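# Zip the suitcase closed along its wheeled end

## Task

Close the suitcase's zipper along the side that carries the wheels, and afterwards leave the case resting flat on the table with the same face up as it started.

## Robot and tools

Robot: two arms, left_arm and right_arm, each ending in a two-finger gripper. Calibrated bases in the scene frame: left_arm at (+0.027, +0.299, 0) m, yawed slightly (quat_wxyz +1.000, 0, 0, +0.020); right_arm at (+0.004, -0.332, 0) m (quat_wxyz +1.000, 0, 0, -0.011). A camera stand is fixed behind the arms.

Scene frame: origin at table-top height, halfway between the arms' nominal bases; +x points out over the table, +z up, left_arm sits on the +y side. Arm names do not match left/right in the images. Reported end_effector_position (m) and end_effector_quat_wxyz are in this frame and can be a few cm off, more at long reach. Each gripper's fingers point along its own +z and close along its own y; the reported point lies between the pads, roughly 1 cm short of the tips.

Command rows: every row has 14 numbers, each in [-1, 1], always for both arms: left_arm dx, dy, dz, rx, ry, rz, opening, then right_arm the same seven. dx..rz are offsets, not poses: they count from that arm's Hand target at the start of the action (or move), along the Hand target's own axes. Scale: 1.0 equals 0.6 m for dx/dy/dz or 180 degrees for rotation; rx, ry, rz form a single rotation vector. Opening is absolute: +1 fully open (0.093 m), -1 closed. Sending all six pose numbers as 0 re-requests the current Hand target; to keep a gripper as it is, resend its present opening, since 0 means half-open.

execute_actions: actions is a list of actions; each action is a list of up to 15 rows, one per 1/30 s step, and a short action repeats its last row to fill 15 steps. All rows of one action measure from the same starting Hand target, so repeating an offset in a later action moves further. cameras: names to return, ["all"], [] or null (an empty actions list returns all images and the full state, including scene number). An unknown camera name invalidates the call.

move: target is one 14-number row or a list of up to 15 rows, all offsets from the same starting Hand targets. The grippers travel in straight lines, ending together, no obstacle avoidance, capped at 10 s. speed: m/s, 0.002 to 2.9 (default 0.25), rotation limited to twice that in rad/s; one value or one per target. blend: corner rounding in m for lists (0 = stop at each). opening_speed: per second on the -1..+1 scale, at least 0.2. grip_force: newtons per pad, 10 to 50, stays set; low values close slowly. blocking=false returns after about 0.5 s while motion continues. Faster moves lag, stray and hit harder; the further a target lies past a contact, the harder it presses. Keep paths away from an arm's own base, which can flip its shoulder posture.
The result adds a move: line: done, off_target, moving, held or fault, plus limits (paced = pose clipped, held = steps withheld). An arm not named is done (within 10 mm and 2 degrees). Neither done nor off_target tells you about contact.

wait: seconds 0 to 10, arms hold their last command; a running move keeps going. stop: brakes a running move (needs stopping distance). zoom_image: camera cam_high, cam_left_wrist or cam_right_wrist, region [x0, y0, x1, y1] in pixels from the top-left, at most 504 by 504, on that camera's newest image. finished_scene: scene = this scene's number; irreversible, call only once the zipper is closed and the case sits flat without help.

Result lines: end-effector pose, Hand target (your last command after clipping; next offsets start from it), Tool commands, grip_measured, Joint positions (waist, shoulder, elbow, wrist pitch, wrist yaw, wrist roll, then gripper opening in m), Joint torques (offset, scaled, noisy; the first three wrap at ±28 N m), Joint velocities (omitted when all are at noise level), motor temperatures.

Motion behaviour: each step the commanded orientation is clipped to 40 degrees from the measured one. Friction and gravity leave the hand short, low or tilted, and small moves can go nowhere or sideways; check pose after each move and correct. A hand resting short stays short until you command again; send the missing distance as an offset. To release a push, command back past the hand.

Gripping: grip_measured is motor position on the opening scale. Pads meet near -0.94; each mm of object width adds about 0.0208. A reading bias of up to 0.02 applies. For a firm hold on a rigid flat part, send about 0.24 below the width reading and keep sending it; release with a value well above that reading. Pads squeeze roughly 50 to 65 N and spike at first touch.

Cameras: cam_high, cam_low, cam_left_wrist, cam_right_wrist, each 672x504; calibrations are given and may be a little off. Wrist images can lag during motion.

Joint ranges (rad): waist -2.618 to 3.054, shoulder 0 to 3.142, elbow 0 to 3.142 (straight 2.901), wrist pitch and yaw ±1.571, wrist roll ±2.094.

Avoid: the arms, grippers or wrist cameras touching each other; fast impacts or hard pushes on the suitcase or table; dropping things or letting the suitcase leave the table; straining a wrist camera cable; holding loads or stretching out for long (MOTOR HOT at 75 °C, the arm folds and idles at 90 °C, goes limp at 100 °C).

Each tool is called after "Request:" by a JSON object that holds its "method" and its "body".

## Session

Request:
{"method": "execute_actions", "body": {"actions": []}}

Scene clock: 0.00 s.
left_arm: end_effector_position=(+0.3875, +0.3423, +0.1003) grip_measured=+1.000 end_effector_quat_wxyz=(+0.614, -0.101, +0.783, +0.017) | right_arm: end_effector_position=(+0.3787, -0.3500, +0.1165) grip_measured=+1.000 end_effector_quat_wxyz=(+0.651, +0.024, +0.759, -0.024)
Joint positions: left_arm=[0.051 1.491 0.217 1.025 -0.062 -0.118 0.093] | right_arm=[-0.012 1.571 0.237 1.181 0.033 0 0.093]
Joint velocities: within noise
Joint torques (N m): no reading
Motor temperatures (°C): left_arm=[20 22 28 23 21 19 20] | right_arm=[19 21 26 25 19 20 20]
Heat: left arm: 28 °C; right arm: 26 °C.
Hand target: left_arm +0.3879, +0.3424, +0.1000; +0.612, -0.101, +0.784, +0.017 | right_arm +0.3819, -0.3502, +0.1288; +0.666, +0.024, +0.745, -0.024
Tool commands: left_gripper/opening=+1.0 right_gripper/opening=+1.0

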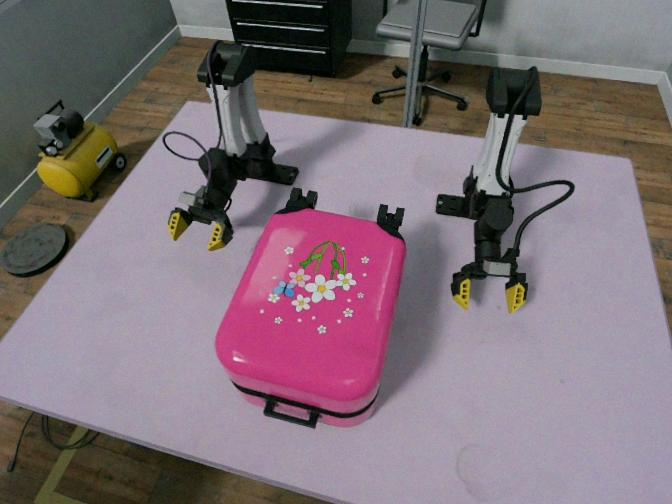

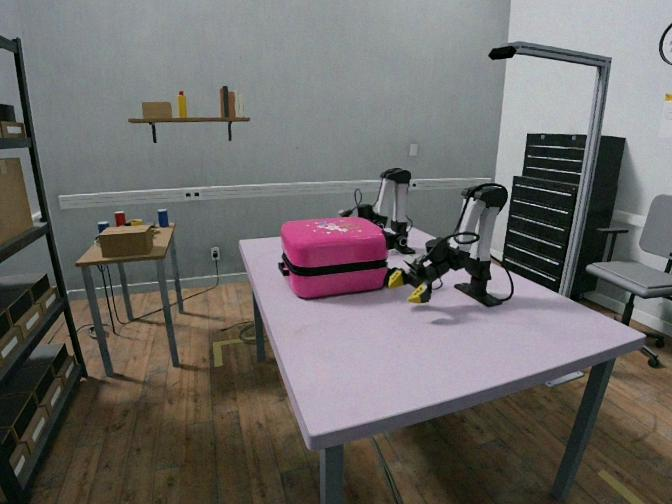

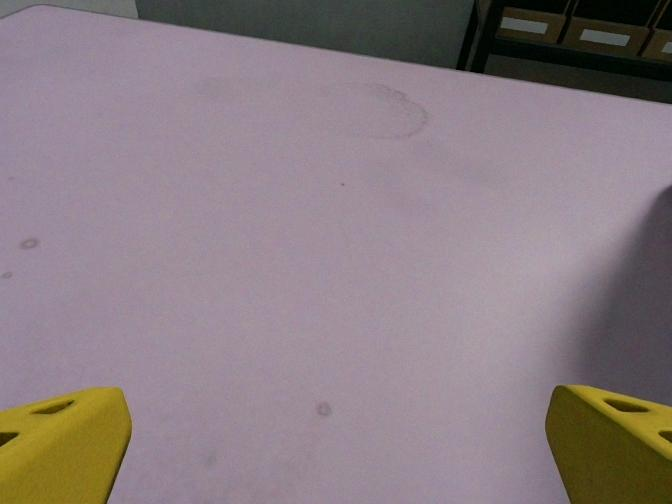

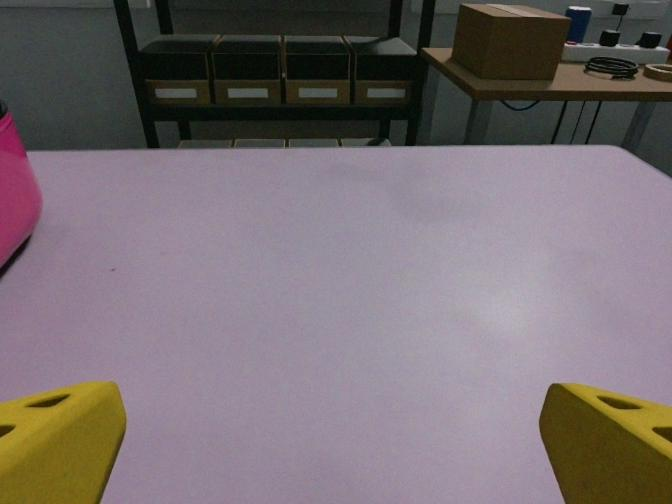

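Request:
{"method": "zoom_image", "body": {"camera": "cam_low", "region": [260, 190, 460, 320]}}

Request:
{"method": "zoom_image", "body": {"camera": "cam_high", "region": [200, 160, 440, 440]}}

Scaled by 2.520 from the camera's 672x504 image, which has a finer 960x720 frame.

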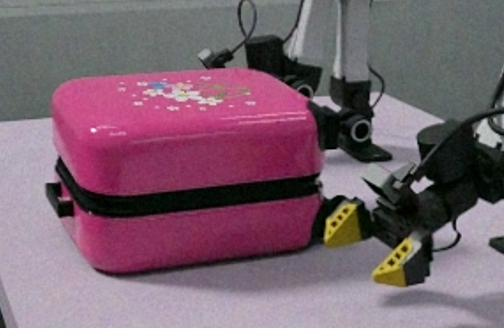

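Scaled by 1.800 from the camera's 672x504 image, which has a finer 960x720 frame.

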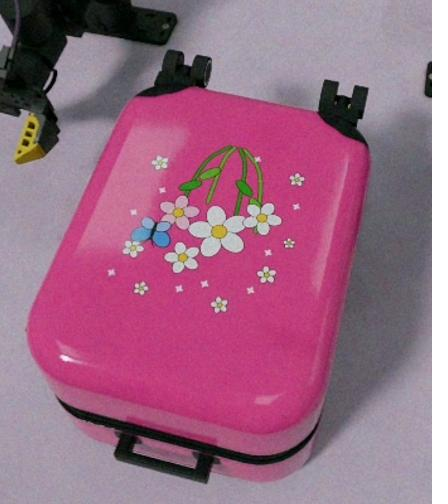

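Request:
{"method": "move", "body": {"target": [[-0.283,0,-0.243,0,0,0,1,0,0,0,0,0,0,1],[-0.14,-0.455,-0.62,0.207,0.04,0.095,1,0,0,0,0,0,0,1]], "blend": [0.05,0], "cameras": ["all"]}}

Scene clock: 45.50 s.
left_arm: end_effector_position=(+0.1010, +0.0315, +0.2936) grip_measured=+1.000 end_effector_quat_wxyz=(+0.550, +0.222, +0.792, -0.148) | right_arm: end_effector_position=(+0.3787, -0.3500, +0.1165) grip_measured=+1.000 end_effector_quat_wxyz=(+0.651, +0.024, +0.759, -0.024)
Joint positions: left_arm=[-1.931 1.163 1.168 -1.057 -1.154 -1.002 0.093] | right_arm=[-0.012 1.571 0.237 1.181 0.033 0 0.093]
Joint torques (N m): left_arm=[-0.84 -0.94 9.21 1.06 -0.54 -0.23] | right_arm=[-0.09 -5.34 4.82 2.18 -0.02 -0.01]
Motor temperatures (°C): left_arm=[20 24 29 30 21 19 20] | right_arm=[19 24 27 33 18 20 20]
Heat: left arm: 30 °C; right arm: 33 °C.
Hand target: left_arm +0.1005, +0.0308, +0.3006; +0.554, +0.213, +0.791, -0.150 | right_arm +0.3819, -0.3502, +0.1288; +0.666, +0.024, +0.745, -0.024
Off the commanded pose: left_arm 0.007 m, 1 deg | right_arm 0.013 m, 2 deg.
move: off_target (right_arm)
camera_calibration:
cam_left_wrist: T_world_to_cam=[[-0.512961, -0.857995, -0.0267514, 0.0877447], [-0.605491, 0.383737, -0.697228, 0.292459], [0.608484, -0.341453, -0.71635, 0.247126], [0, 0, 0, 1]] pos_world=[0.0717185, 0.047439, 0.383287]

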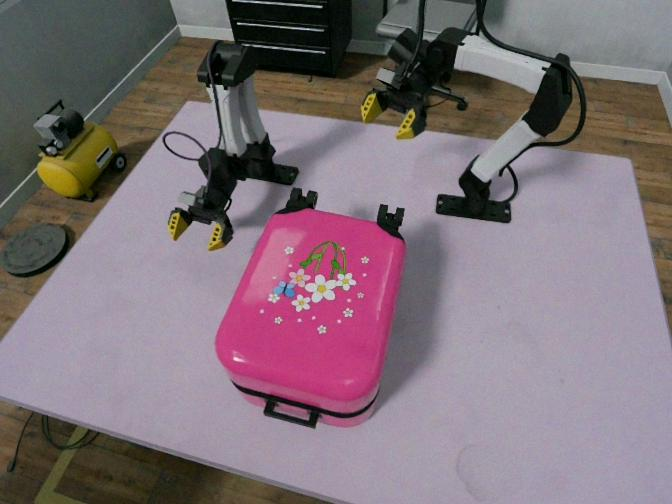

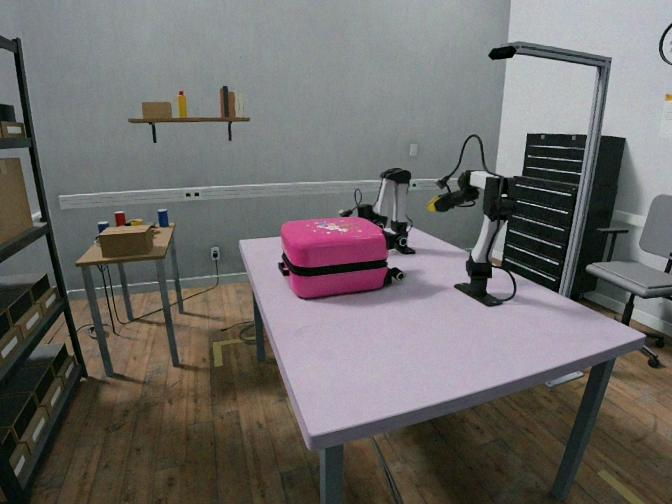

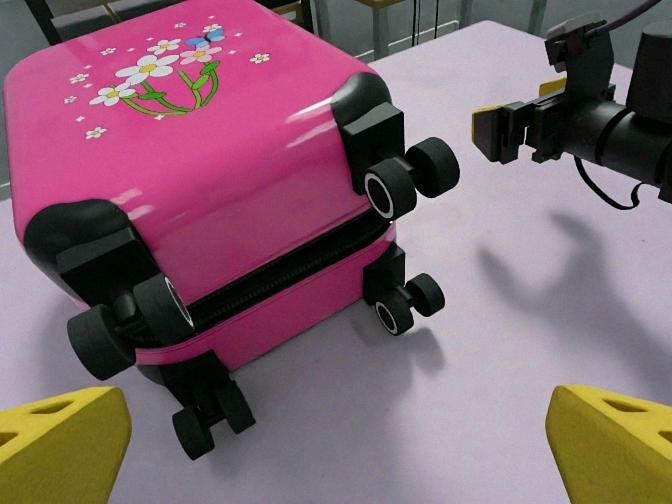

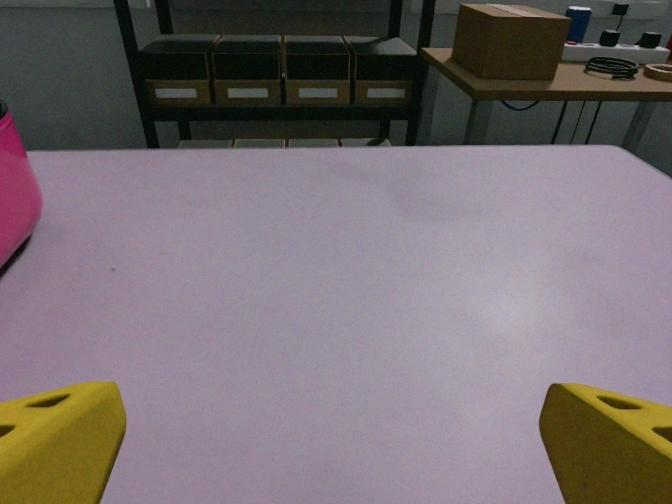

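Request:
{"method": "zoom_image", "body": {"camera": "cam_left_wrist", "region": [130, 180, 450, 420]}}

Request:
{"method": "zoom_image", "body": {"camera": "cam_left_wrist", "region": [340, 180, 460, 270]}}

Request:
{"method": "zoom_image", "body": {"camera": "cam_left_wrist", "region": [120, 270, 240, 360]}}

Scaled by 1.575 from the camera's 672x504 image, which has a finer 960x720 frame.

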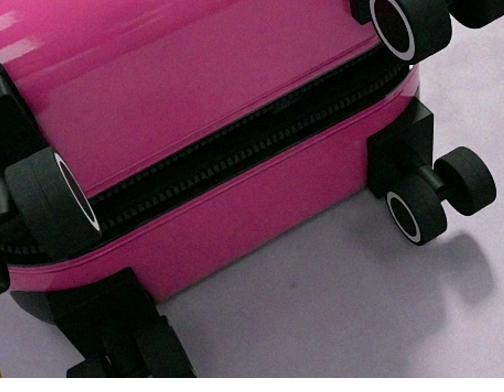

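Scaled by 4.200 from the camera's 672x504 image, which has a finer 960x720 frame.

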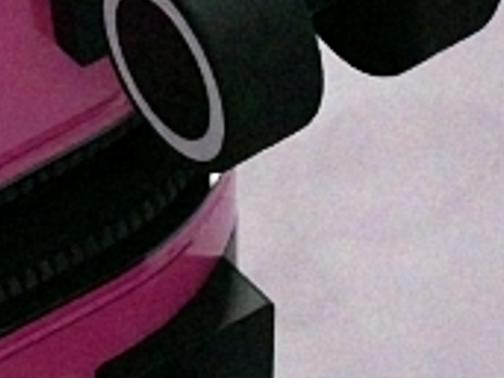

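Scaled by 4.200 from the camera's 672x504 image, which has a finer 960x720 frame.

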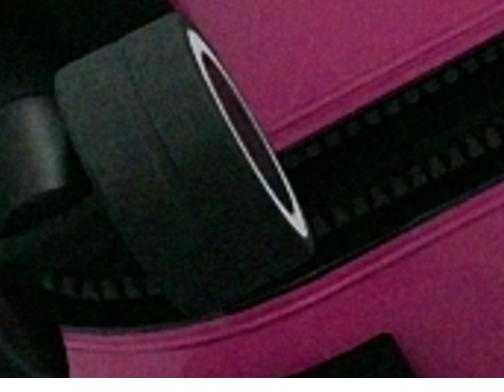

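Request:
{"method": "move", "body": {"target": [0.098,-0.204,0.12,0,0,0,1,0,0,0,0,0,0,1], "cameras": ["cam_left_wrist"]}}

Request:
{"method": "zoom_image", "body": {"camera": "cam_left_wrist", "region": [150, 50, 400, 250]}}

Scene clock: 63.63 s.
left_arm: end_effector_position=(+0.0789, -0.0920, +0.2162) grip_measured=+1.000 end_effector_quat_wxyz=(+0.553, +0.223, +0.790, -0.143) | right_arm: end_effector_position=(+0.3787, -0.3500, +0.1165) grip_measured=+1.000 end_effector_quat_wxyz=(+0.651, +0.024, +0.759, -0.024)
Joint positions: left_arm=[-1.877 1.614 1.206 -0.553 -1.134 -0.89 0.093] | right_arm=[-0.012 1.571 0.237 1.181 0.033 0 0.093]
Joint torques (N m): left_arm=[0.29 -4.79 9.48 1.58 -0.32 -0.03] | right_arm=[-0.13 -5.3 4.82 2.19 -0.04 0.01]
Heat: left arm: 33 °C; right arm: 35 °C.
Hand target: left_arm +0.0798, -0.0991, +0.2210; +0.554, +0.213, +0.791, -0.151 | right_arm +0.3819, -0.3502, +0.1288; +0.666, +0.024, +0.745, -0.024
Off the commanded pose: left_arm 0.009 m, 1 deg | right_arm 0.013 m, 2 deg.
move: off_target (right_arm)
camera_calibration:
cam_left_wrist: T_world_to_cam=[[-0.50936, -0.859674, -0.0389048, -0.0293032], [-0.599611, 0.386974, -0.700513, 0.273054], [0.617267, -0.333486, -0.712579, 0.162173], [0, 0, 0, 1]] pos_world=[0.0486961, -0.0767735, 0.305699]
Images, in order (width x height): cam_left_wrist 672x504.

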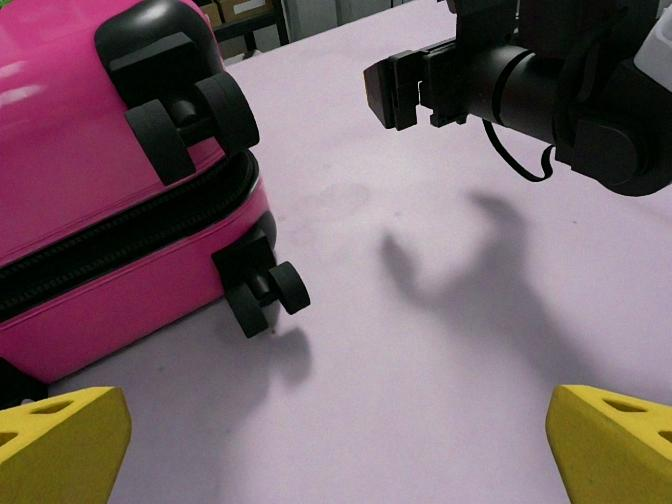

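Scaled by 2.016 from the camera's 672x504 image, which has a finer 960x720 frame.

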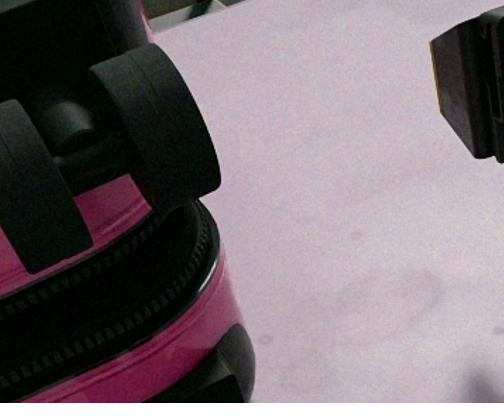

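Request:
{"method": "move", "body": {"target": [0,0,0,0,0,0,1,-0.147,0.055,-0.18,-0.295,0.043,-0.055,1], "cameras": ["cam_right_wrist","cam_left_wrist"]}}

Request:
{"method": "zoom_image", "body": {"camera": "cam_right_wrist", "region": [200, 100, 500, 330]}}

Scene clock: 76.97 s.
left_arm: end_effector_position=(+0.0789, -0.0921, +0.2163) grip_measured=+1.000 end_effector_quat_wxyz=(+0.553, +0.223, +0.790, -0.143) | right_arm: end_effector_position=(+0.2828, -0.3074, +0.2161) grip_measured=+1.000 end_effector_quat_wxyz=(+0.540, -0.325, +0.730, +0.266)
Joint positions: left_arm=[-1.877 1.614 1.206 -0.552 -1.134 -0.89 0.093] | right_arm=[-0.497 1.153 0.797 -0.668 -1.242 -0.96 0.093]
Joint torques (N m): left_arm=[0.1 -4.71 9.59 1.6 -0.35 -0.04] | right_arm=[-0.65 -2.03 8.58 0.99 -0.71 -0.15]
Motor temperatures (°C): left_arm=[20 24 35 27 21 19 20] | right_arm=[19 24 28 35 18 20 20]
Heat: left arm: 35 °C; right arm: 35 °C.
Hand target: left_arm +0.0798, -0.0991, +0.2210; +0.554, +0.213, +0.791, -0.151 | right_arm +0.2869, -0.3103, +0.2284; +0.552, -0.336, +0.718, +0.257
Off the commanded pose: left_arm 0.008 m, 1 deg | right_arm 0.013 m, 3 deg.
move: off_target (right_arm)
camera_calibration:
cam_left_wrist: T_world_to_cam=[[-0.509472, -0.859626, -0.0384774, -0.0295571], [-0.599618, 0.386735, -0.700639, 0.273123], [0.617168, -0.333884, -0.712478, 0.162216], [0, 0, 0, 1]] pos_world=[0.0485963, -0.0768728, 0.305798]
cam_right_wrist: T_world_to_cam=[[0.755869, -0.654617, -0.0117697, -0.414242], [-0.445123, -0.500622, -0.742458, 0.168708], [0.480133, 0.566439, -0.66979, 0.265806], [0, 0, 0, 1]] pos_world=[0.260586, -0.337274, 0.298417]
Images, in order (width x height): cam_left_wrist 672x504, cam_right_wrist 672x504.

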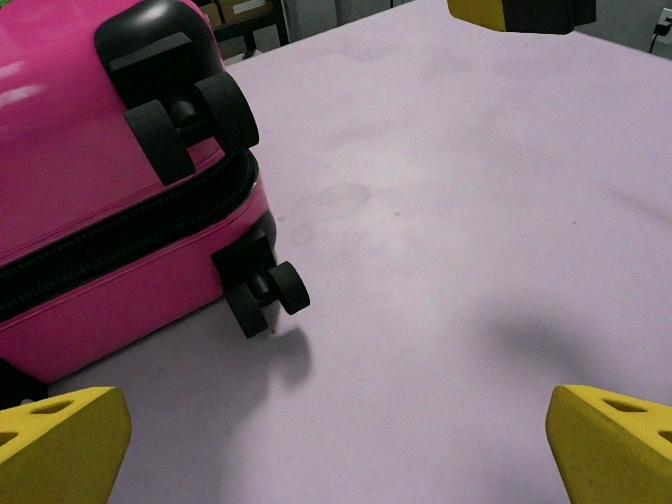

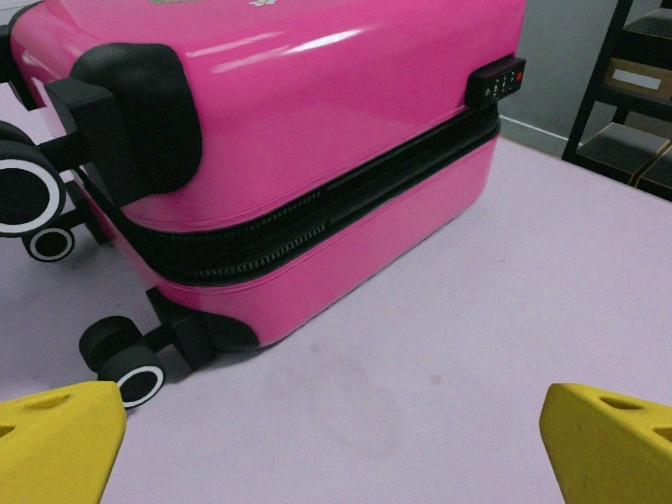

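Scaled by 1.680 from the camera's 672x504 image, which has a finer 960x720 frame.

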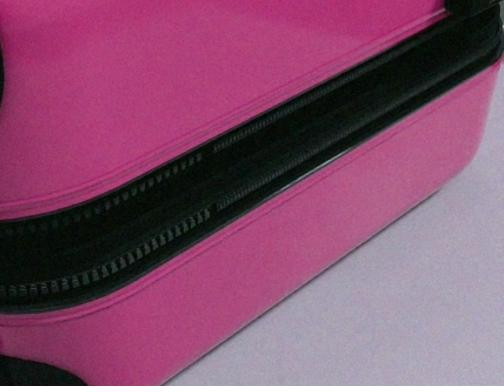

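Request:
{"method": "move", "body": {"target": [[-0.093,0.232,-0.135,0,0,0,1,0,0,0,0,0,0,1],[-0.267,0.5,0.047,0,0,0,1,0,0,0,0,0,0,1],[-0.02,0.666,-0.09,0.104,0,0.038,1,0,0,0,0,0,0,1]], "blend": [0.05,0.05,0], "cameras": ["cam_left_wrist"]}}

Request:
{"method": "zoom_image", "body": {"camera": "cam_left_wrist", "region": [200, 100, 500, 330]}}

Scene clock: 98.40 s.
left_arm: end_effector_position=(+0.2401, +0.2702, +0.2426) grip_measured=+1.000 end_effector_quat_wxyz=(+0.515, +0.340, +0.748, -0.244) | right_arm: end_effector_position=(+0.2824, -0.3072, +0.2158) grip_measured=+1.000 end_effector_quat_wxyz=(+0.539, -0.325, +0.730, +0.266)
Joint positions: left_arm=[0.652 1.064 0.949 -1.429 1.212 1.526 0.093] | right_arm=[-0.497 1.153 0.797 -0.672 -1.242 -0.964 0.093]
Joint torques (N m): left_arm=[-0.76 0.05 8.58 0.13 0.73 0.2] | right_arm=[-0.72 -2.03 8.64 1.02 -0.72 -0.14]
Heat: left arm: 36 °C; right arm: 33 °C.
Hand target: left_arm +0.2409, +0.2696, +0.2500; +0.520, +0.347, +0.742, -0.244 | right_arm +0.2869, -0.3103, +0.2284; +0.552, -0.336, +0.718, +0.257
Off the commanded pose: left_arm 0.007 m, 1 deg | right_arm 0.014 m, 3 deg.
move: off_target (right_arm)
camera_calibration:
cam_left_wrist: T_world_to_cam=[[-0.759368, -0.650658, -0.0022436, 0.359752], [-0.464959, 0.545049, -0.697663, 0.172308], [0.455163, -0.52874, -0.716422, 0.29499], [0, 0, 0, 1]] pos_world=[0.219032, 0.296132, 0.332357]
Images, in order (width x height): cam_left_wrist 672x504.

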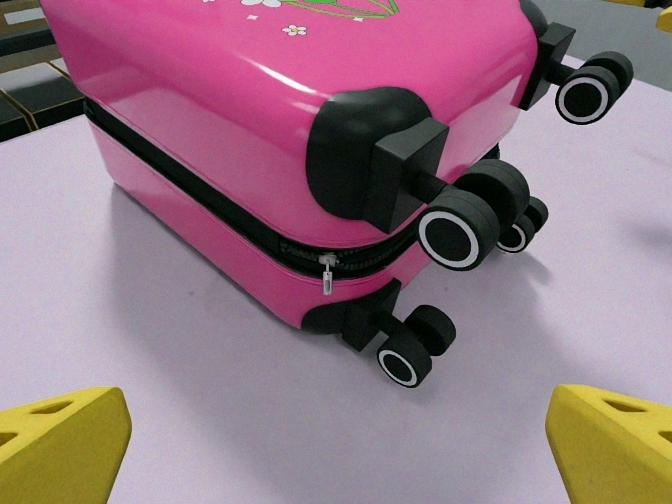

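Scaled by 1.680 from the camera's 672x504 image, which has a finer 960x720 frame.

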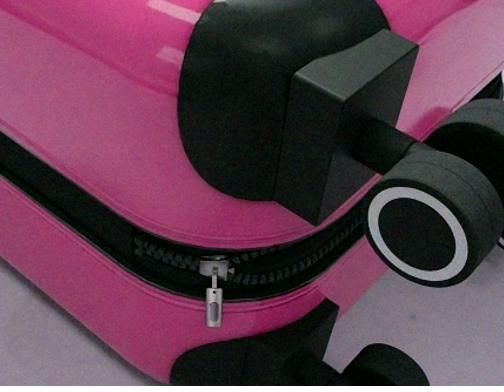

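Request:
{"method": "move", "body": {"target": [0.139,-0.018,0.057,0,-0.056,0,1,0,0,0,0,0,0,1], "cameras": ["cam_left_wrist","cam_low"]}}

Request:
{"method": "zoom_image", "body": {"camera": "cam_left_wrist", "region": [200, 100, 500, 330]}}

Scene clock: 130.20 s.
left_arm: end_effector_position=(+0.2369, +0.2639, +0.1627) grip_measured=+1.000 end_effector_quat_wxyz=(+0.579, +0.326, +0.698, -0.266) | right_arm: end_effector_position=(+0.2824, -0.3072, +0.2158) grip_measured=+1.000 end_effector_quat_wxyz=(+0.539, -0.325, +0.730, +0.266)
Joint positions: left_arm=[0.687 1.139 0.553 -1.112 1.38 1.707 0.093] | right_arm=[-0.497 1.153 0.797 -0.672 -1.242 -0.964 0.093]
Joint torques (N m): left_arm=[-1.13 -0.91 3.89 0.27 0.81 0.05] | right_arm=[-0.8 -1.99 8.68 1 -0.7 -0.16]
Motor temperatures (°C): left_arm=[20 23 36 24 21 19 20] | right_arm=[19 21 34 32 19 20 20]
Heat: left arm: 36 °C; right arm: 34 °C.
Hand target: left_arm +0.2349, +0.2598, +0.1599; +0.583, +0.324, +0.693, -0.274 | right_arm +0.2869, -0.3103, +0.2284; +0.552, -0.336, +0.718, +0.257
Off the commanded pose: left_arm 0.005 m, 1 deg | right_arm 0.014 m, 3 deg.
move: off_target (right_arm)
camera_calibration:
cam_left_wrist: T_world_to_cam=[[-0.761188, -0.648141, -0.0224979, 0.356199], [-0.367683, 0.459871, -0.808287, 0.135912], [0.53423, -0.606987, -0.588359, 0.216896], [0, 0, 0, 1]] pos_world=[0.205235, 0.300017, 0.245482]
Images, in order (width x height): cam_low 672x504, cam_left_wrist 672x504.

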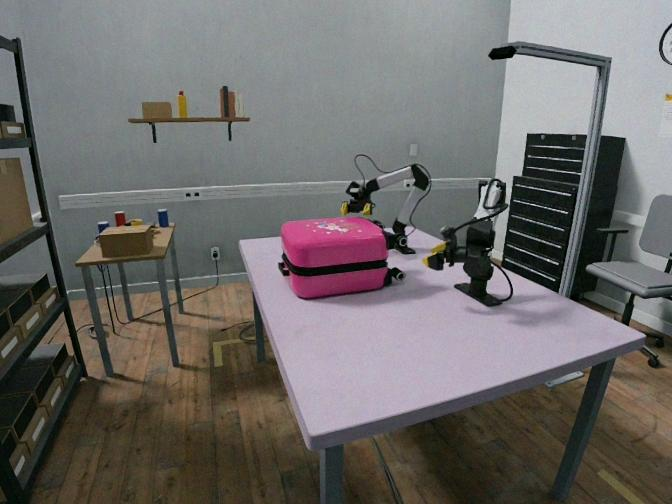

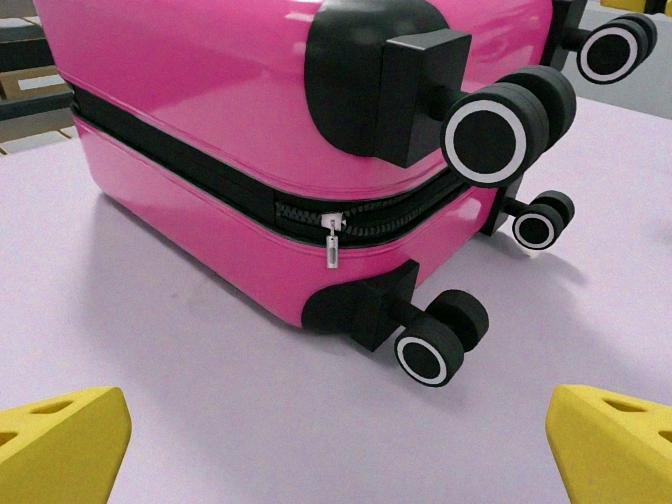

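Scaled by 1.680 from the camera's 672x504 image, which has a finer 960x720 frame.

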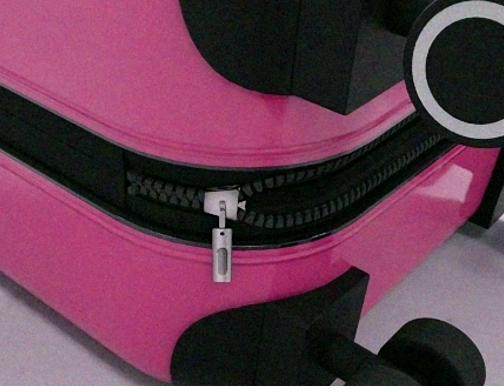

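Request:
{"method": "move", "body": {"target": [0.107,0.012,0.244,0,-0.04,0,-0.3,0,0,0,0,0,0,1], "speed": 0.15, "cameras": ["cam_left_wrist"]}}

Request:
{"method": "zoom_image", "body": {"camera": "cam_left_wrist", "region": [200, 150, 500, 380]}}

Scene clock: 166.70 s.
left_arm: end_effector_position=(+0.3258, +0.1624, +0.0684) grip_measured=-0.298 end_effector_quat_wxyz=(+0.581, +0.323, +0.686, -0.297) | right_arm: end_effector_position=(+0.2824, -0.3072, +0.2158) grip_measured=+1.000 end_effector_quat_wxyz=(+0.539, -0.325, +0.730, +0.266)
Joint positions: left_arm=[-0.063 1.911 0.166 1.51 0.876 0.15 0.031] | right_arm=[-0.497 1.153 0.797 -0.672 -1.242 -0.964 0.093]
Joint torques (N m): left_arm=[-1.02 -3.15 1.66 2.98 0.02 0] | right_arm=[-0.75 -1.99 8.66 1 -0.71 -0.15]
Motor temperatures (°C): left_arm=[20 22 31 24 21 19 20] | right_arm=[19 21 36 31 19 19 20]
Heat: left arm: 31 °C; right arm: 36 °C.
Hand target: left_arm +0.3257, +0.1619, +0.0716; +0.625, +0.306, +0.655, -0.293 | right_arm +0.2869, -0.3103, +0.2284; +0.552, -0.336, +0.718, +0.257
Off the commanded pose: left_arm 0.003 m, 6 deg | right_arm 0.014 m, 3 deg.
joint sent to its limit (left arm) — joint 4 (wrist pitch), upper limit. The joint targets are off in orientation, not in position.
move: off_target (left_arm, right_arm)
camera_calibration:
cam_left_wrist: T_world_to_cam=[[-0.785551, -0.618617, 0.0149309, 0.356462], [-0.353659, 0.429033, -0.831177, 0.141021], [0.507774, -0.658213, -0.555807, 0.0669588], [0, 0, 0, 1]] pos_world=[0.295892, 0.204084, 0.149107]
Images, in order (width x height): cam_left_wrist 672x504.

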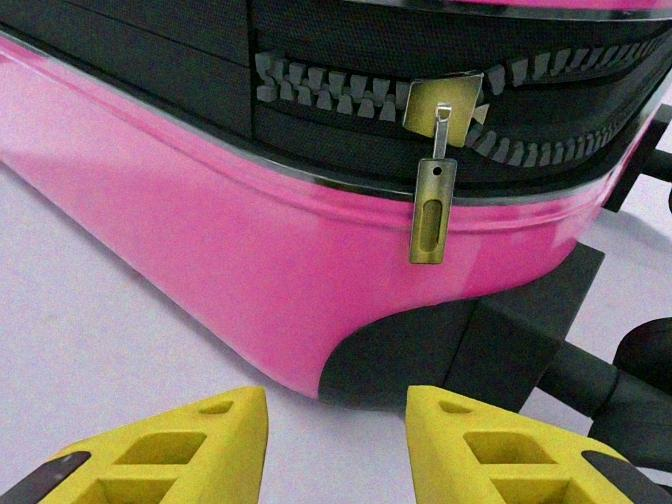

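Scaled by 1.680 from the camera's 672x504 image, which has a finer 960x720 frame.

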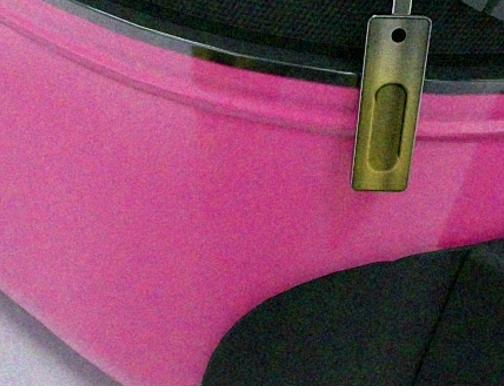

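Request:
{"method": "move", "body": {"target": [-0.054,-0.025,-0.019,0,0,0,-0.3,0,0,0,0,0,0,1], "speed": 0.1, "cameras": ["cam_left_wrist"]}}

Scene clock: 190.10 s.
left_arm: end_effector_position=(+0.3085, +0.1599, +0.0924) grip_measured=-0.298 end_effector_quat_wxyz=(+0.594, +0.305, +0.679, -0.304) | right_arm: end_effector_position=(+0.2824, -0.3072, +0.2158) grip_measured=+1.000 end_effector_quat_wxyz=(+0.539, -0.325, +0.730, +0.266)
Joint positions: left_arm=[-0.087 1.76 0.084 1.513 0.841 0.073 0.031] | right_arm=[-0.497 1.153 0.797 -0.672 -1.242 -0.964 0.093]
Joint torques (N m): left_arm=[-0.99 -5.22 1.88 2.98 0.02 0.03] | right_arm=[-0.73 -2 8.66 1 -0.72 -0.16]
Motor temperatures (°C): left_arm=[20 23 30 29 20 19 20] | right_arm=[19 21 37 31 19 19 20]
Heat: left arm: 30 °C; right arm: 37 °C.
Hand target: left_arm +0.3079, +0.1600, +0.1045; +0.625, +0.306, +0.655, -0.293 | right_arm +0.2869, -0.3103, +0.2284; +0.552, -0.336, +0.718, +0.257
Off the commanded pose: left_arm 0.012 m, 5 deg | right_arm 0.014 m, 3 deg.
joint sent to its limit (left arm) — joint 4 (wrist pitch), upper limit. The joint targets still meet the commanded pose.
move: off_target (left_arm, right_arm)
camera_calibration:
cam_left_wrist: T_world_to_cam=[[-0.772837, -0.633745, 0.0330223, 0.337745], [-0.35282, 0.385838, -0.852436, 0.164518], [0.527486, -0.670445, -0.521788, 0.0802305], [0, 0, 0, 1]] pos_world=[0.276747, 0.204357, 0.170952]
Images, in order (width x height): cam_left_wrist 672x504.

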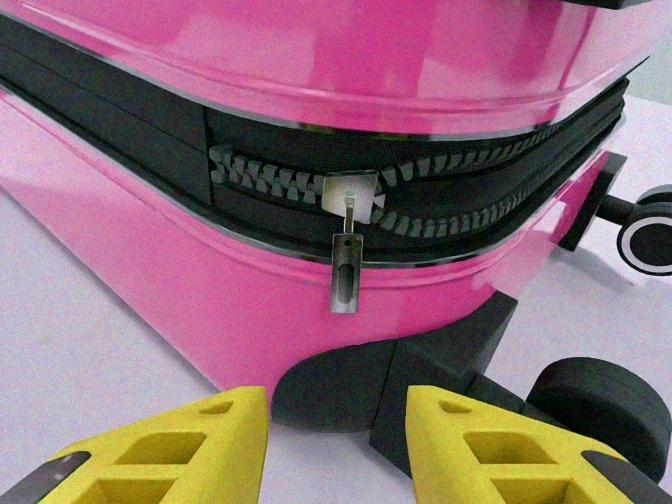

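Request:
{"method": "move", "body": {"target": [-0.017,-0.002,0.045,0,0,0,-0.3,0,0,0,0,0,0,1], "speed": 0.08, "cameras": ["cam_left_wrist"]}}

Scene clock: 205.50 s.
left_arm: end_effector_position=(+0.3177, +0.1392, +0.0998) grip_measured=-0.298 end_effector_quat_wxyz=(+0.602, +0.303, +0.674, -0.304) | right_arm: end_effector_position=(+0.2824, -0.3072, +0.2158) grip_measured=+1.000 end_effector_quat_wxyz=(+0.539, -0.325, +0.730, +0.266)
Joint positions: left_arm=[-0.197 1.76 0.125 1.513 0.729 0.038 0.031] | right_arm=[-0.497 1.153 0.797 -0.672 -1.242 -0.964 0.093]
Joint torques (N m): left_arm=[-1.03 -4.63 4.72 2.81 -0.07 -0.04] | right_arm=[-0.7 -2.02 8.66 1 -0.7 -0.16]
Heat: left arm: 31 °C; right arm: 37 °C.
Hand target: left_arm +0.3245, +0.1381, +0.1135; +0.625, +0.306, +0.655, -0.293 | right_arm +0.2869, -0.3103, +0.2284; +0.552, -0.336, +0.718, +0.257
Off the commanded pose: left_arm 0.015 m, 4 deg | right_arm 0.014 m, 3 deg.
move: off_target (left_arm, right_arm)
camera_calibration:
cam_left_wrist: T_world_to_cam=[[-0.770824, -0.636438, 0.0278745, 0.331801], [-0.341467, 0.375838, -0.861479, 0.180829], [0.537801, -0.673567, -0.507028, 0.0609665], [0, 0, 0, 1]] pos_world=[0.284719, 0.184273, 0.177443]
Images, in order (width x height): cam_left_wrist 672x504.

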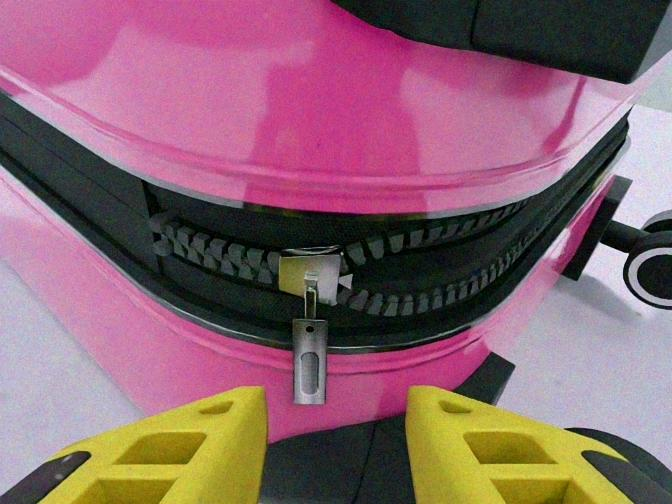

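Request:
{"method": "move", "body": {"target": [-0.017,0.008,0.023,0,0,0,-0.3,0,0,0,0,0,0,1], "speed": 0.06, "cameras": ["cam_left_wrist"]}}

Scene clock: 211.27 s.
left_arm: end_effector_position=(+0.3258, +0.1342, +0.1049) grip_measured=-0.299 end_effector_quat_wxyz=(+0.600, +0.301, +0.676, -0.304) | right_arm: end_effector_position=(+0.2824, -0.3072, +0.2158) grip_measured=+1.000 end_effector_quat_wxyz=(+0.539, -0.325, +0.730, +0.266)
Joint positions: left_arm=[-0.217 1.72 0.162 1.432 0.707 0.033 0.031] | right_arm=[-0.497 1.153 0.797 -0.672 -1.242 -0.964 0.093]
Joint torques (N m): left_arm=[-1.51 -5.7 6.99 2.45 -0.09 0] | right_arm=[-0.79 -2 8.69 1 -0.71 -0.17]
Heat: left arm: 31 °C; right arm: 37 °C.
Hand target: left_arm +0.3374, +0.1303, +0.1230; +0.625, +0.306, +0.655, -0.293 | right_arm +0.2869, -0.3103, +0.2284; +0.552, -0.336, +0.718, +0.257
Off the commanded pose: left_arm 0.022 m, 4 deg | right_arm 0.014 m, 3 deg.
move: off_target (left_arm, right_arm)
camera_calibration:
cam_left_wrist: T_world_to_cam=[[-0.768962, -0.638449, 0.032872, 0.333865], [-0.347908, 0.374782, -0.859359, 0.191904], [0.536337, -0.672251, -0.510315, 0.0564381], [0, 0, 0, 1]] pos_world=[0.293224, 0.179174, 0.18274]
Images, in order (width x height): cam_left_wrist 672x504.

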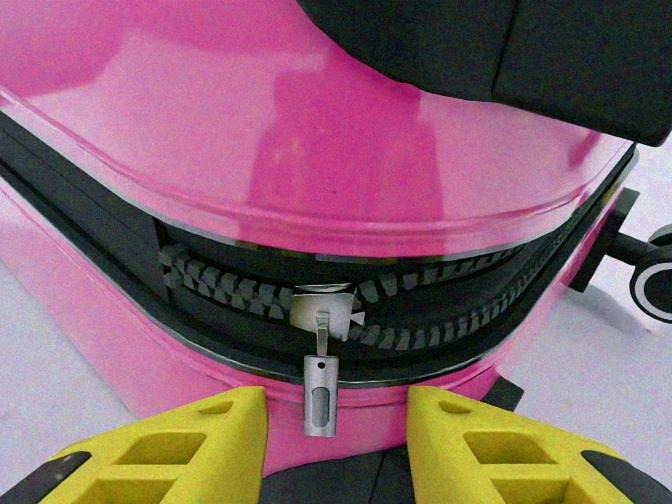

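Request:
{"method": "move", "body": {"target": [0,0.005,0.008,0,0,0,-0.3,0,0,0,0,0,0,1], "speed": 0.06, "cameras": ["cam_left_wrist"]}}

Request:
{"method": "zoom_image", "body": {"camera": "cam_left_wrist", "region": [220, 300, 460, 480]}}

Scene clock: 217.53 s.
left_arm: end_effector_position=(+0.3294, +0.1322, +0.1052) grip_measured=-0.299 end_effector_quat_wxyz=(+0.598, +0.302, +0.677, -0.305) | right_arm: end_effector_position=(+0.2824, -0.3072, +0.2158) grip_measured=+1.000 end_effector_quat_wxyz=(+0.539, -0.325, +0.730, +0.266)
Joint positions: left_arm=[-0.222 1.72 0.18 1.41 0.706 0.032 0.031] | right_arm=[-0.497 1.153 0.797 -0.672 -1.242 -0.964 0.093]
Joint torques (N m): left_arm=[-1.35 -4.44 7.34 2.65 -0.09 0.02] | right_arm=[-0.77 -2 8.61 1 -0.71 -0.16]
Heat: left arm: 31 °C; right arm: 37 °C.
Hand target: left_arm +0.3427, +0.1285, +0.1227; +0.625, +0.306, +0.655, -0.293 | right_arm +0.2869, -0.3103, +0.2284; +0.552, -0.336, +0.718, +0.257
Off the commanded pose: left_arm 0.022 m, 4 deg | right_arm 0.014 m, 3 deg.
move: off_target (left_arm, right_arm)
camera_calibration:
cam_left_wrist: T_world_to_cam=[[-0.770983, -0.635827, 0.0361821, 0.335249], [-0.350587, 0.376307, -0.857602, 0.194644], [0.531672, -0.673882, -0.513039, 0.0554373], [0, 0, 0, 1]] pos_world=[0.297236, 0.177272, 0.183239]
Images, in order (width x height): cam_left_wrist 672x504.

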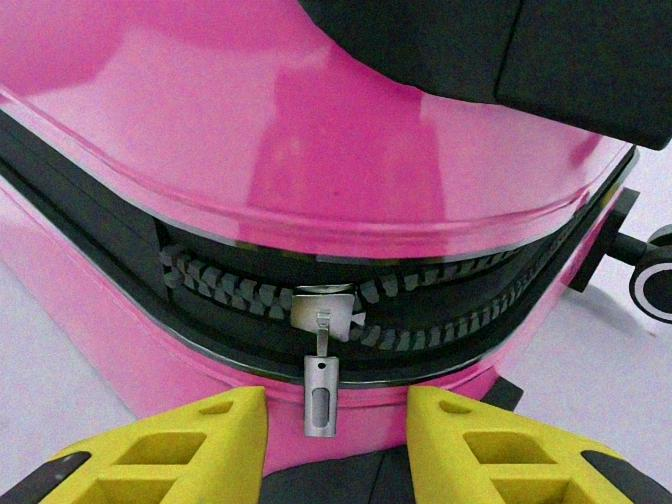

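Scaled by 2.100 from the camera's 672x504 image, which has a finer 960x720 frame.

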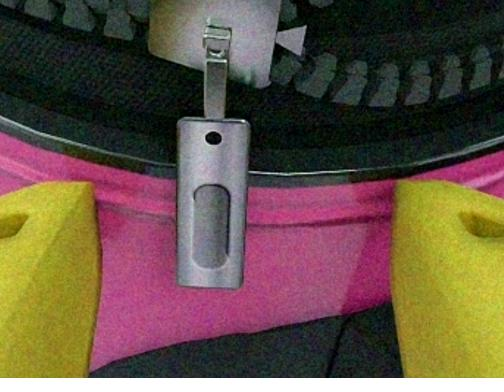

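Request:
{"method": "move", "body": {"target": [0,0.006,-0.012,0,0,0,-1,0,0,0,0,0,0,1], "speed": 0.06, "opening_speed": 0.5, "cameras": ["cam_left_wrist"]}}

Request:
{"method": "zoom_image", "body": {"camera": "cam_left_wrist", "region": [220, 280, 460, 460]}}

Scene clock: 225.43 s.
left_arm: end_effector_position=(+0.3301, +0.1353, +0.1054) grip_measured=-0.952 end_effector_quat_wxyz=(+0.598, +0.301, +0.677, -0.306) | right_arm: end_effector_position=(+0.2824, -0.3072, +0.2158) grip_measured=+1.000 end_effector_quat_wxyz=(+0.539, -0.325, +0.730, +0.266)
Joint positions: left_arm=[-0.207 1.72 0.18 1.41 0.72 0.032 0] | right_arm=[-0.497 1.153 0.797 -0.672 -1.242 -0.964 0.093]
Joint torques (N m): left_arm=[-0.05 -5.33 6.42 2.6 0.1 0.07] | right_arm=[-0.77 -2.03 8.65 1.01 -0.71 -0.17]
Heat: left arm: 32 °C; right arm: 38 °C.
Hand target: left_arm +0.3409, +0.1363, +0.1231; +0.625, +0.307, +0.655, -0.293 | right_arm +0.2869, -0.3103, +0.2284; +0.552, -0.336, +0.718, +0.257
Off the commanded pose: left_arm 0.021 m, 4 deg | right_arm 0.014 m, 3 deg.
move: off_target (left_arm, right_arm)
camera_calibration:
cam_left_wrist: T_world_to_cam=[[-0.770122, -0.636788, 0.0375829, 0.337477], [-0.351393, 0.374323, -0.85814, 0.19455], [0.532386, -0.674079, -0.512038, 0.0569647], [0, 0, 0, 1]] pos_world=[0.297935, 0.180475, 0.183436]
Images, in order (width x height): cam_left_wrist 672x504.

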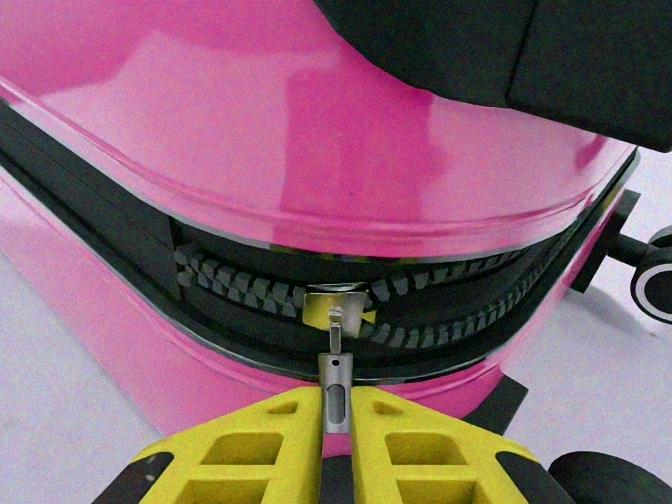

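Scaled by 2.100 from the camera's 672x504 image, which has a finer 960x720 frame.

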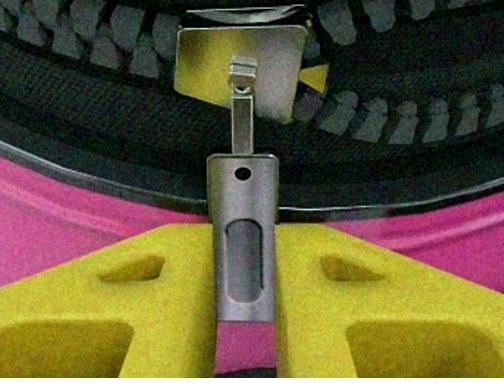

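Request:
{"method": "move", "body": {"target": [-0.017,0,-0.03,0,0,0,-1,0,0,0,0,0,0,1], "speed": 0.05, "cameras": ["cam_left_wrist"]}}

Scene clock: 257.27 s.
left_arm: end_effector_position=(+0.3288, +0.1461, +0.1074) grip_measured=-0.969 end_effector_quat_wxyz=(+0.582, +0.289, +0.694, -0.309) | right_arm: end_effector_position=(+0.2824, -0.3072, +0.2158) grip_measured=+1.000 end_effector_quat_wxyz=(+0.539, -0.325, +0.730, +0.266)
Joint positions: left_arm=[-0.161 1.612 0.18 1.25 0.754 0.032 0] | right_arm=[-0.497 1.153 0.797 -0.672 -1.242 -0.964 0.093]
Joint torques (N m): left_arm=[0.73 -6.95 4.08 3.31 0.27 0.12] | right_arm=[-0.68 -1.99 8.64 0.99 -0.71 -0.16]
Motor temperatures (°C): left_arm=[20 25 31 34 20 19 21] | right_arm=[19 20 38 30 19 19 20]
Heat: left arm: 34 °C; right arm: 38 °C.
Hand target: left_arm +0.3297, +0.1497, +0.1341; +0.625, +0.306, +0.655, -0.293 | right_arm +0.2869, -0.3103, +0.2284; +0.552, -0.336, +0.718, +0.257
Off the commanded pose: left_arm 0.027 m, 7 deg | right_arm 0.014 m, 3 deg.
move: off_target (left_arm, right_arm)
camera_calibration:
cam_left_wrist: T_world_to_cam=[[-0.75961, -0.645942, 0.0758392, 0.337077], [-0.399653, 0.371596, -0.83797, 0.205793], [0.513098, -0.66684, -0.540421, 0.0742579], [0, 0, 0, 1]] pos_world=[0.300191, 0.190778, 0.187015]
Images, in order (width x height): cam_left_wrist 672x504.

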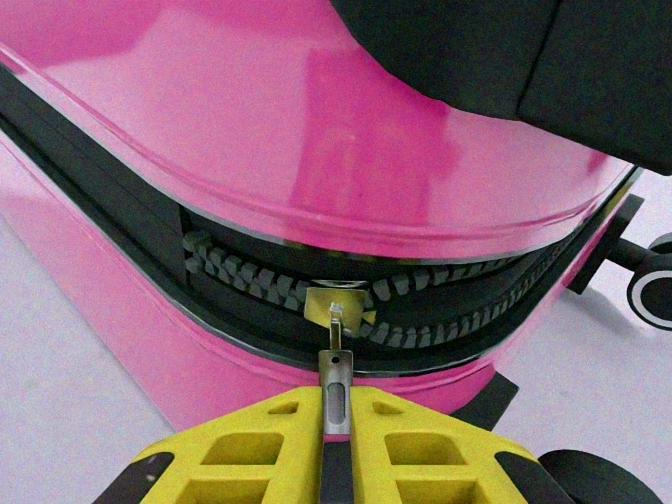

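Request:
{"method": "move", "body": {"target": [0.01,-0.06,-0.008,0,0,0,-1,0,0,0,0,0,0,1], "speed": 0.05, "cameras": ["cam_left_wrist"]}}

Scene clock: 261.83 s.
left_arm: end_effector_position=(+0.3030, +0.1345, +0.1076) grip_measured=-0.969 end_effector_quat_wxyz=(+0.594, +0.292, +0.689, -0.294) | right_arm: end_effector_position=(+0.2824, -0.3072, +0.2158) grip_measured=+1.000 end_effector_quat_wxyz=(+0.539, -0.325, +0.730, +0.266)
Joint positions: left_arm=[-0.262 1.551 0.075 1.326 0.633 0.031 0] | right_arm=[-0.497 1.153 0.797 -0.672 -1.242 -0.964 0.093]
Joint torques (N m): left_arm=[-1.44 -5.11 3.36 3.32 0.19 0.01] | right_arm=[-0.7 -2.02 8.7 1.02 -0.69 -0.15]
Heat: left arm: 35 °C; right arm: 39 °C.
Hand target: left_arm +0.2987, +0.1306, +0.1284; +0.625, +0.306, +0.655, -0.293 | right_arm +0.2869, -0.3103, +0.2284; +0.552, -0.336, +0.718, +0.257
Off the commanded pose: left_arm 0.022 m, 6 deg | right_arm 0.014 m, 3 deg.
move: off_target (left_arm, right_arm)
camera_calibration:
cam_left_wrist: T_world_to_cam=[[-0.749318, -0.660883, 0.0419139, 0.312455], [-0.378922, 0.375997, -0.845603, 0.193931], [0.543085, -0.649507, -0.532165, 0.0675706], [0, 0, 0, 1]] pos_world=[0.270916, 0.177467, 0.186851]
Images, in order (width x height): cam_left_wrist 672x504.

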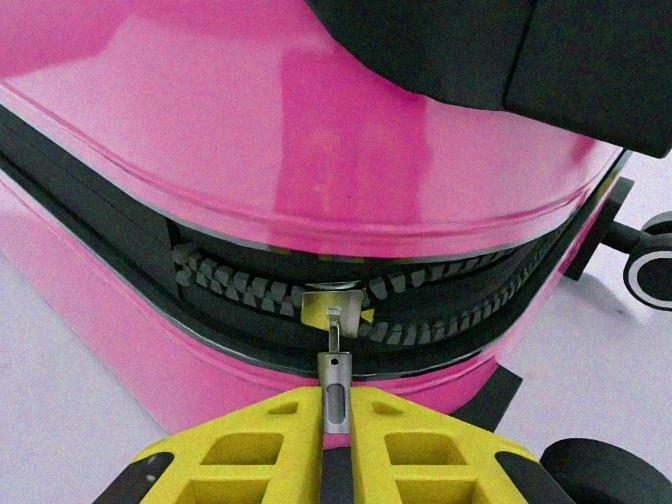

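Request:
{"method": "move", "body": {"target": [0,0,0,0,0,0,-1,-0.103,0.303,0.114,0.243,0.156,0.141,1], "speed": 0.2, "cameras": ["cam_high","cam_right_wrist"]}}

Scene clock: 285.13 s.
left_arm: end_effector_position=(+0.3030, +0.1345, +0.1076) grip_measured=-0.969 end_effector_quat_wxyz=(+0.594, +0.292, +0.689, -0.294) | right_arm: end_effector_position=(+0.1979, -0.1337, +0.2598) grip_measured=+1.000 end_effector_quat_wxyz=(+0.372, -0.009, +0.928, -0.007)
Joint positions: left_arm=[-0.262 1.551 0.075 1.326 0.633 0.031 0] | right_arm=[1.22 1.309 1.405 -1.339 0.702 1.057 0.093]
Joint torques (N m): left_arm=[-1.47 -5.22 3.4 3.34 0.23 0.04] | right_arm=[0.44 -2.89 8.01 0.82 0.56 0.12]
Heat: left arm: 36 °C; right arm: 39 °C.
Hand target: left_arm +0.2987, +0.1306, +0.1284; +0.625, +0.306, +0.655, -0.293 | right_arm +0.1999, -0.1307, +0.2700; +0.383, +0.000, +0.924, +0.001
Off the commanded pose: left_arm 0.022 m, 6 deg | right_arm 0.011 m, 2 deg.
move: off_target (left_arm, right_arm)
camera_calibration:
cam_right_wrist: T_world_to_cam=[[0.0172753, -0.998793, 0.0459743, -0.150682], [-0.952448, -0.0304289, -0.303178, 0.299508], [0.304211, -0.0385506, -0.951824, 0.264687], [0, 0, 0, 1]] pos_world=[0.207348, -0.131182, 0.349667]
Images, in order (width x height): cam_high 672x504, cam_right_wrist 672x504.

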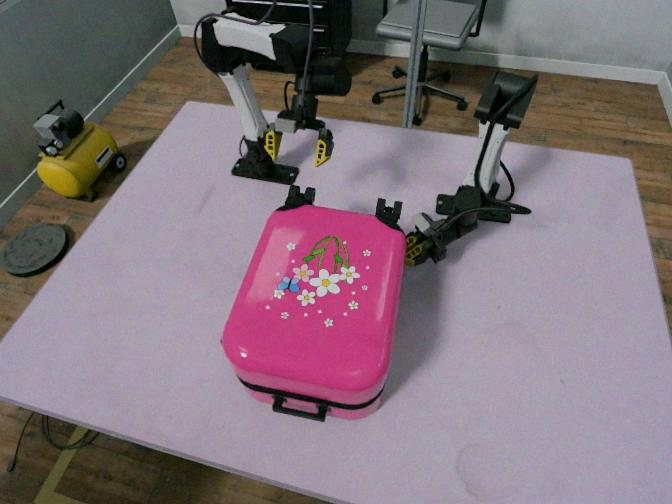

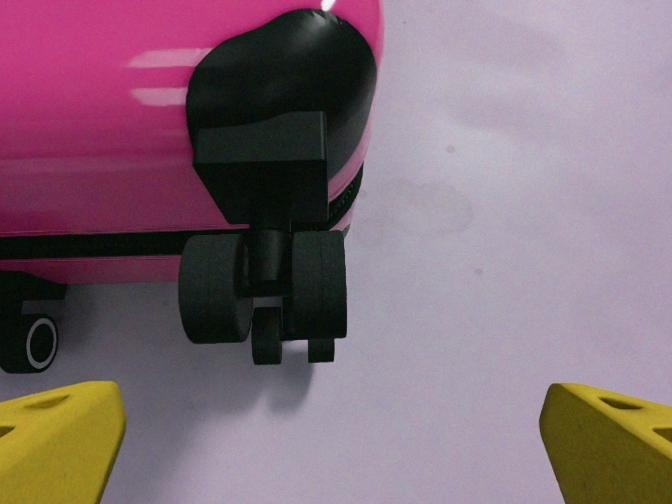

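Request:
{"method": "move", "body": {"target": [0,0,0,0,0,0,-1,0.053,0.045,0.1,0,0,0,1], "speed": 0.15, "cameras": ["cam_right_wrist"]}}

Scene clock: 298.80 s.
left_arm: end_effector_position=(+0.3030, +0.1345, +0.1076) grip_measured=-0.969 end_effector_quat_wxyz=(+0.594, +0.292, +0.689, -0.294) | right_arm: end_effector_position=(+0.2158, -0.1065, +0.2050) grip_measured=+1.000 end_effector_quat_wxyz=(+0.377, -0.005, +0.926, -0.005)
Joint positions: left_arm=[-0.262 1.551 0.075 1.326 0.633 0.031 0] | right_arm=[1.197 1.374 1.223 -1.068 0.703 1.034 0.093]
Joint torques (N m): left_arm=[-1.36 -5.16 3.25 3.31 0.22 0.05] | right_arm=[-0.72 -4.27 5.16 1.18 0.43 -0.08]
Heat: left arm: 36 °C; right arm: 37 °C.
Hand target: left_arm +0.2987, +0.1306, +0.1284; +0.625, +0.306, +0.655, -0.293 | right_arm +0.2199, -0.1037, +0.2053; +0.383, +0.000, +0.924, +0.001
Off the commanded pose: left_arm 0.022 m, 6 deg | right_arm 0.005 m, 1 deg.
move: off_target (left_arm)
camera_calibration:
cam_right_wrist: T_world_to_cam=[[0.00994687, -0.999169, 0.0395339, -0.118474], [-0.949387, -0.0218495, -0.313348, 0.303126], [0.313952, -0.0344162, -0.948815, 0.205737], [0, 0, 0, 1]] pos_world=[0.224371, -0.104672, 0.294874]
Images, in order (width x height): cam_right_wrist 672x504.

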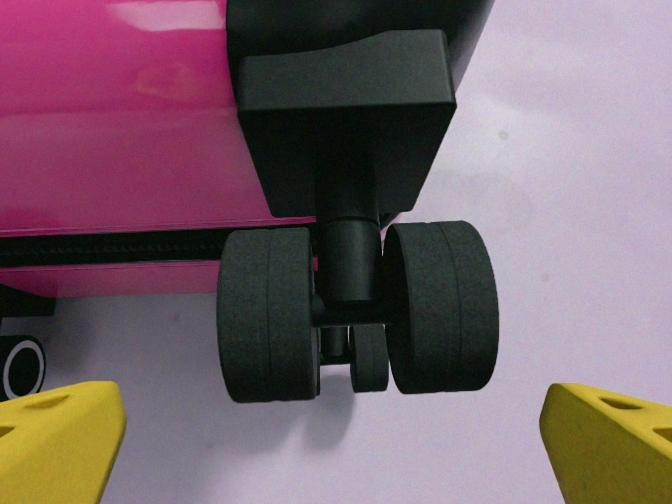

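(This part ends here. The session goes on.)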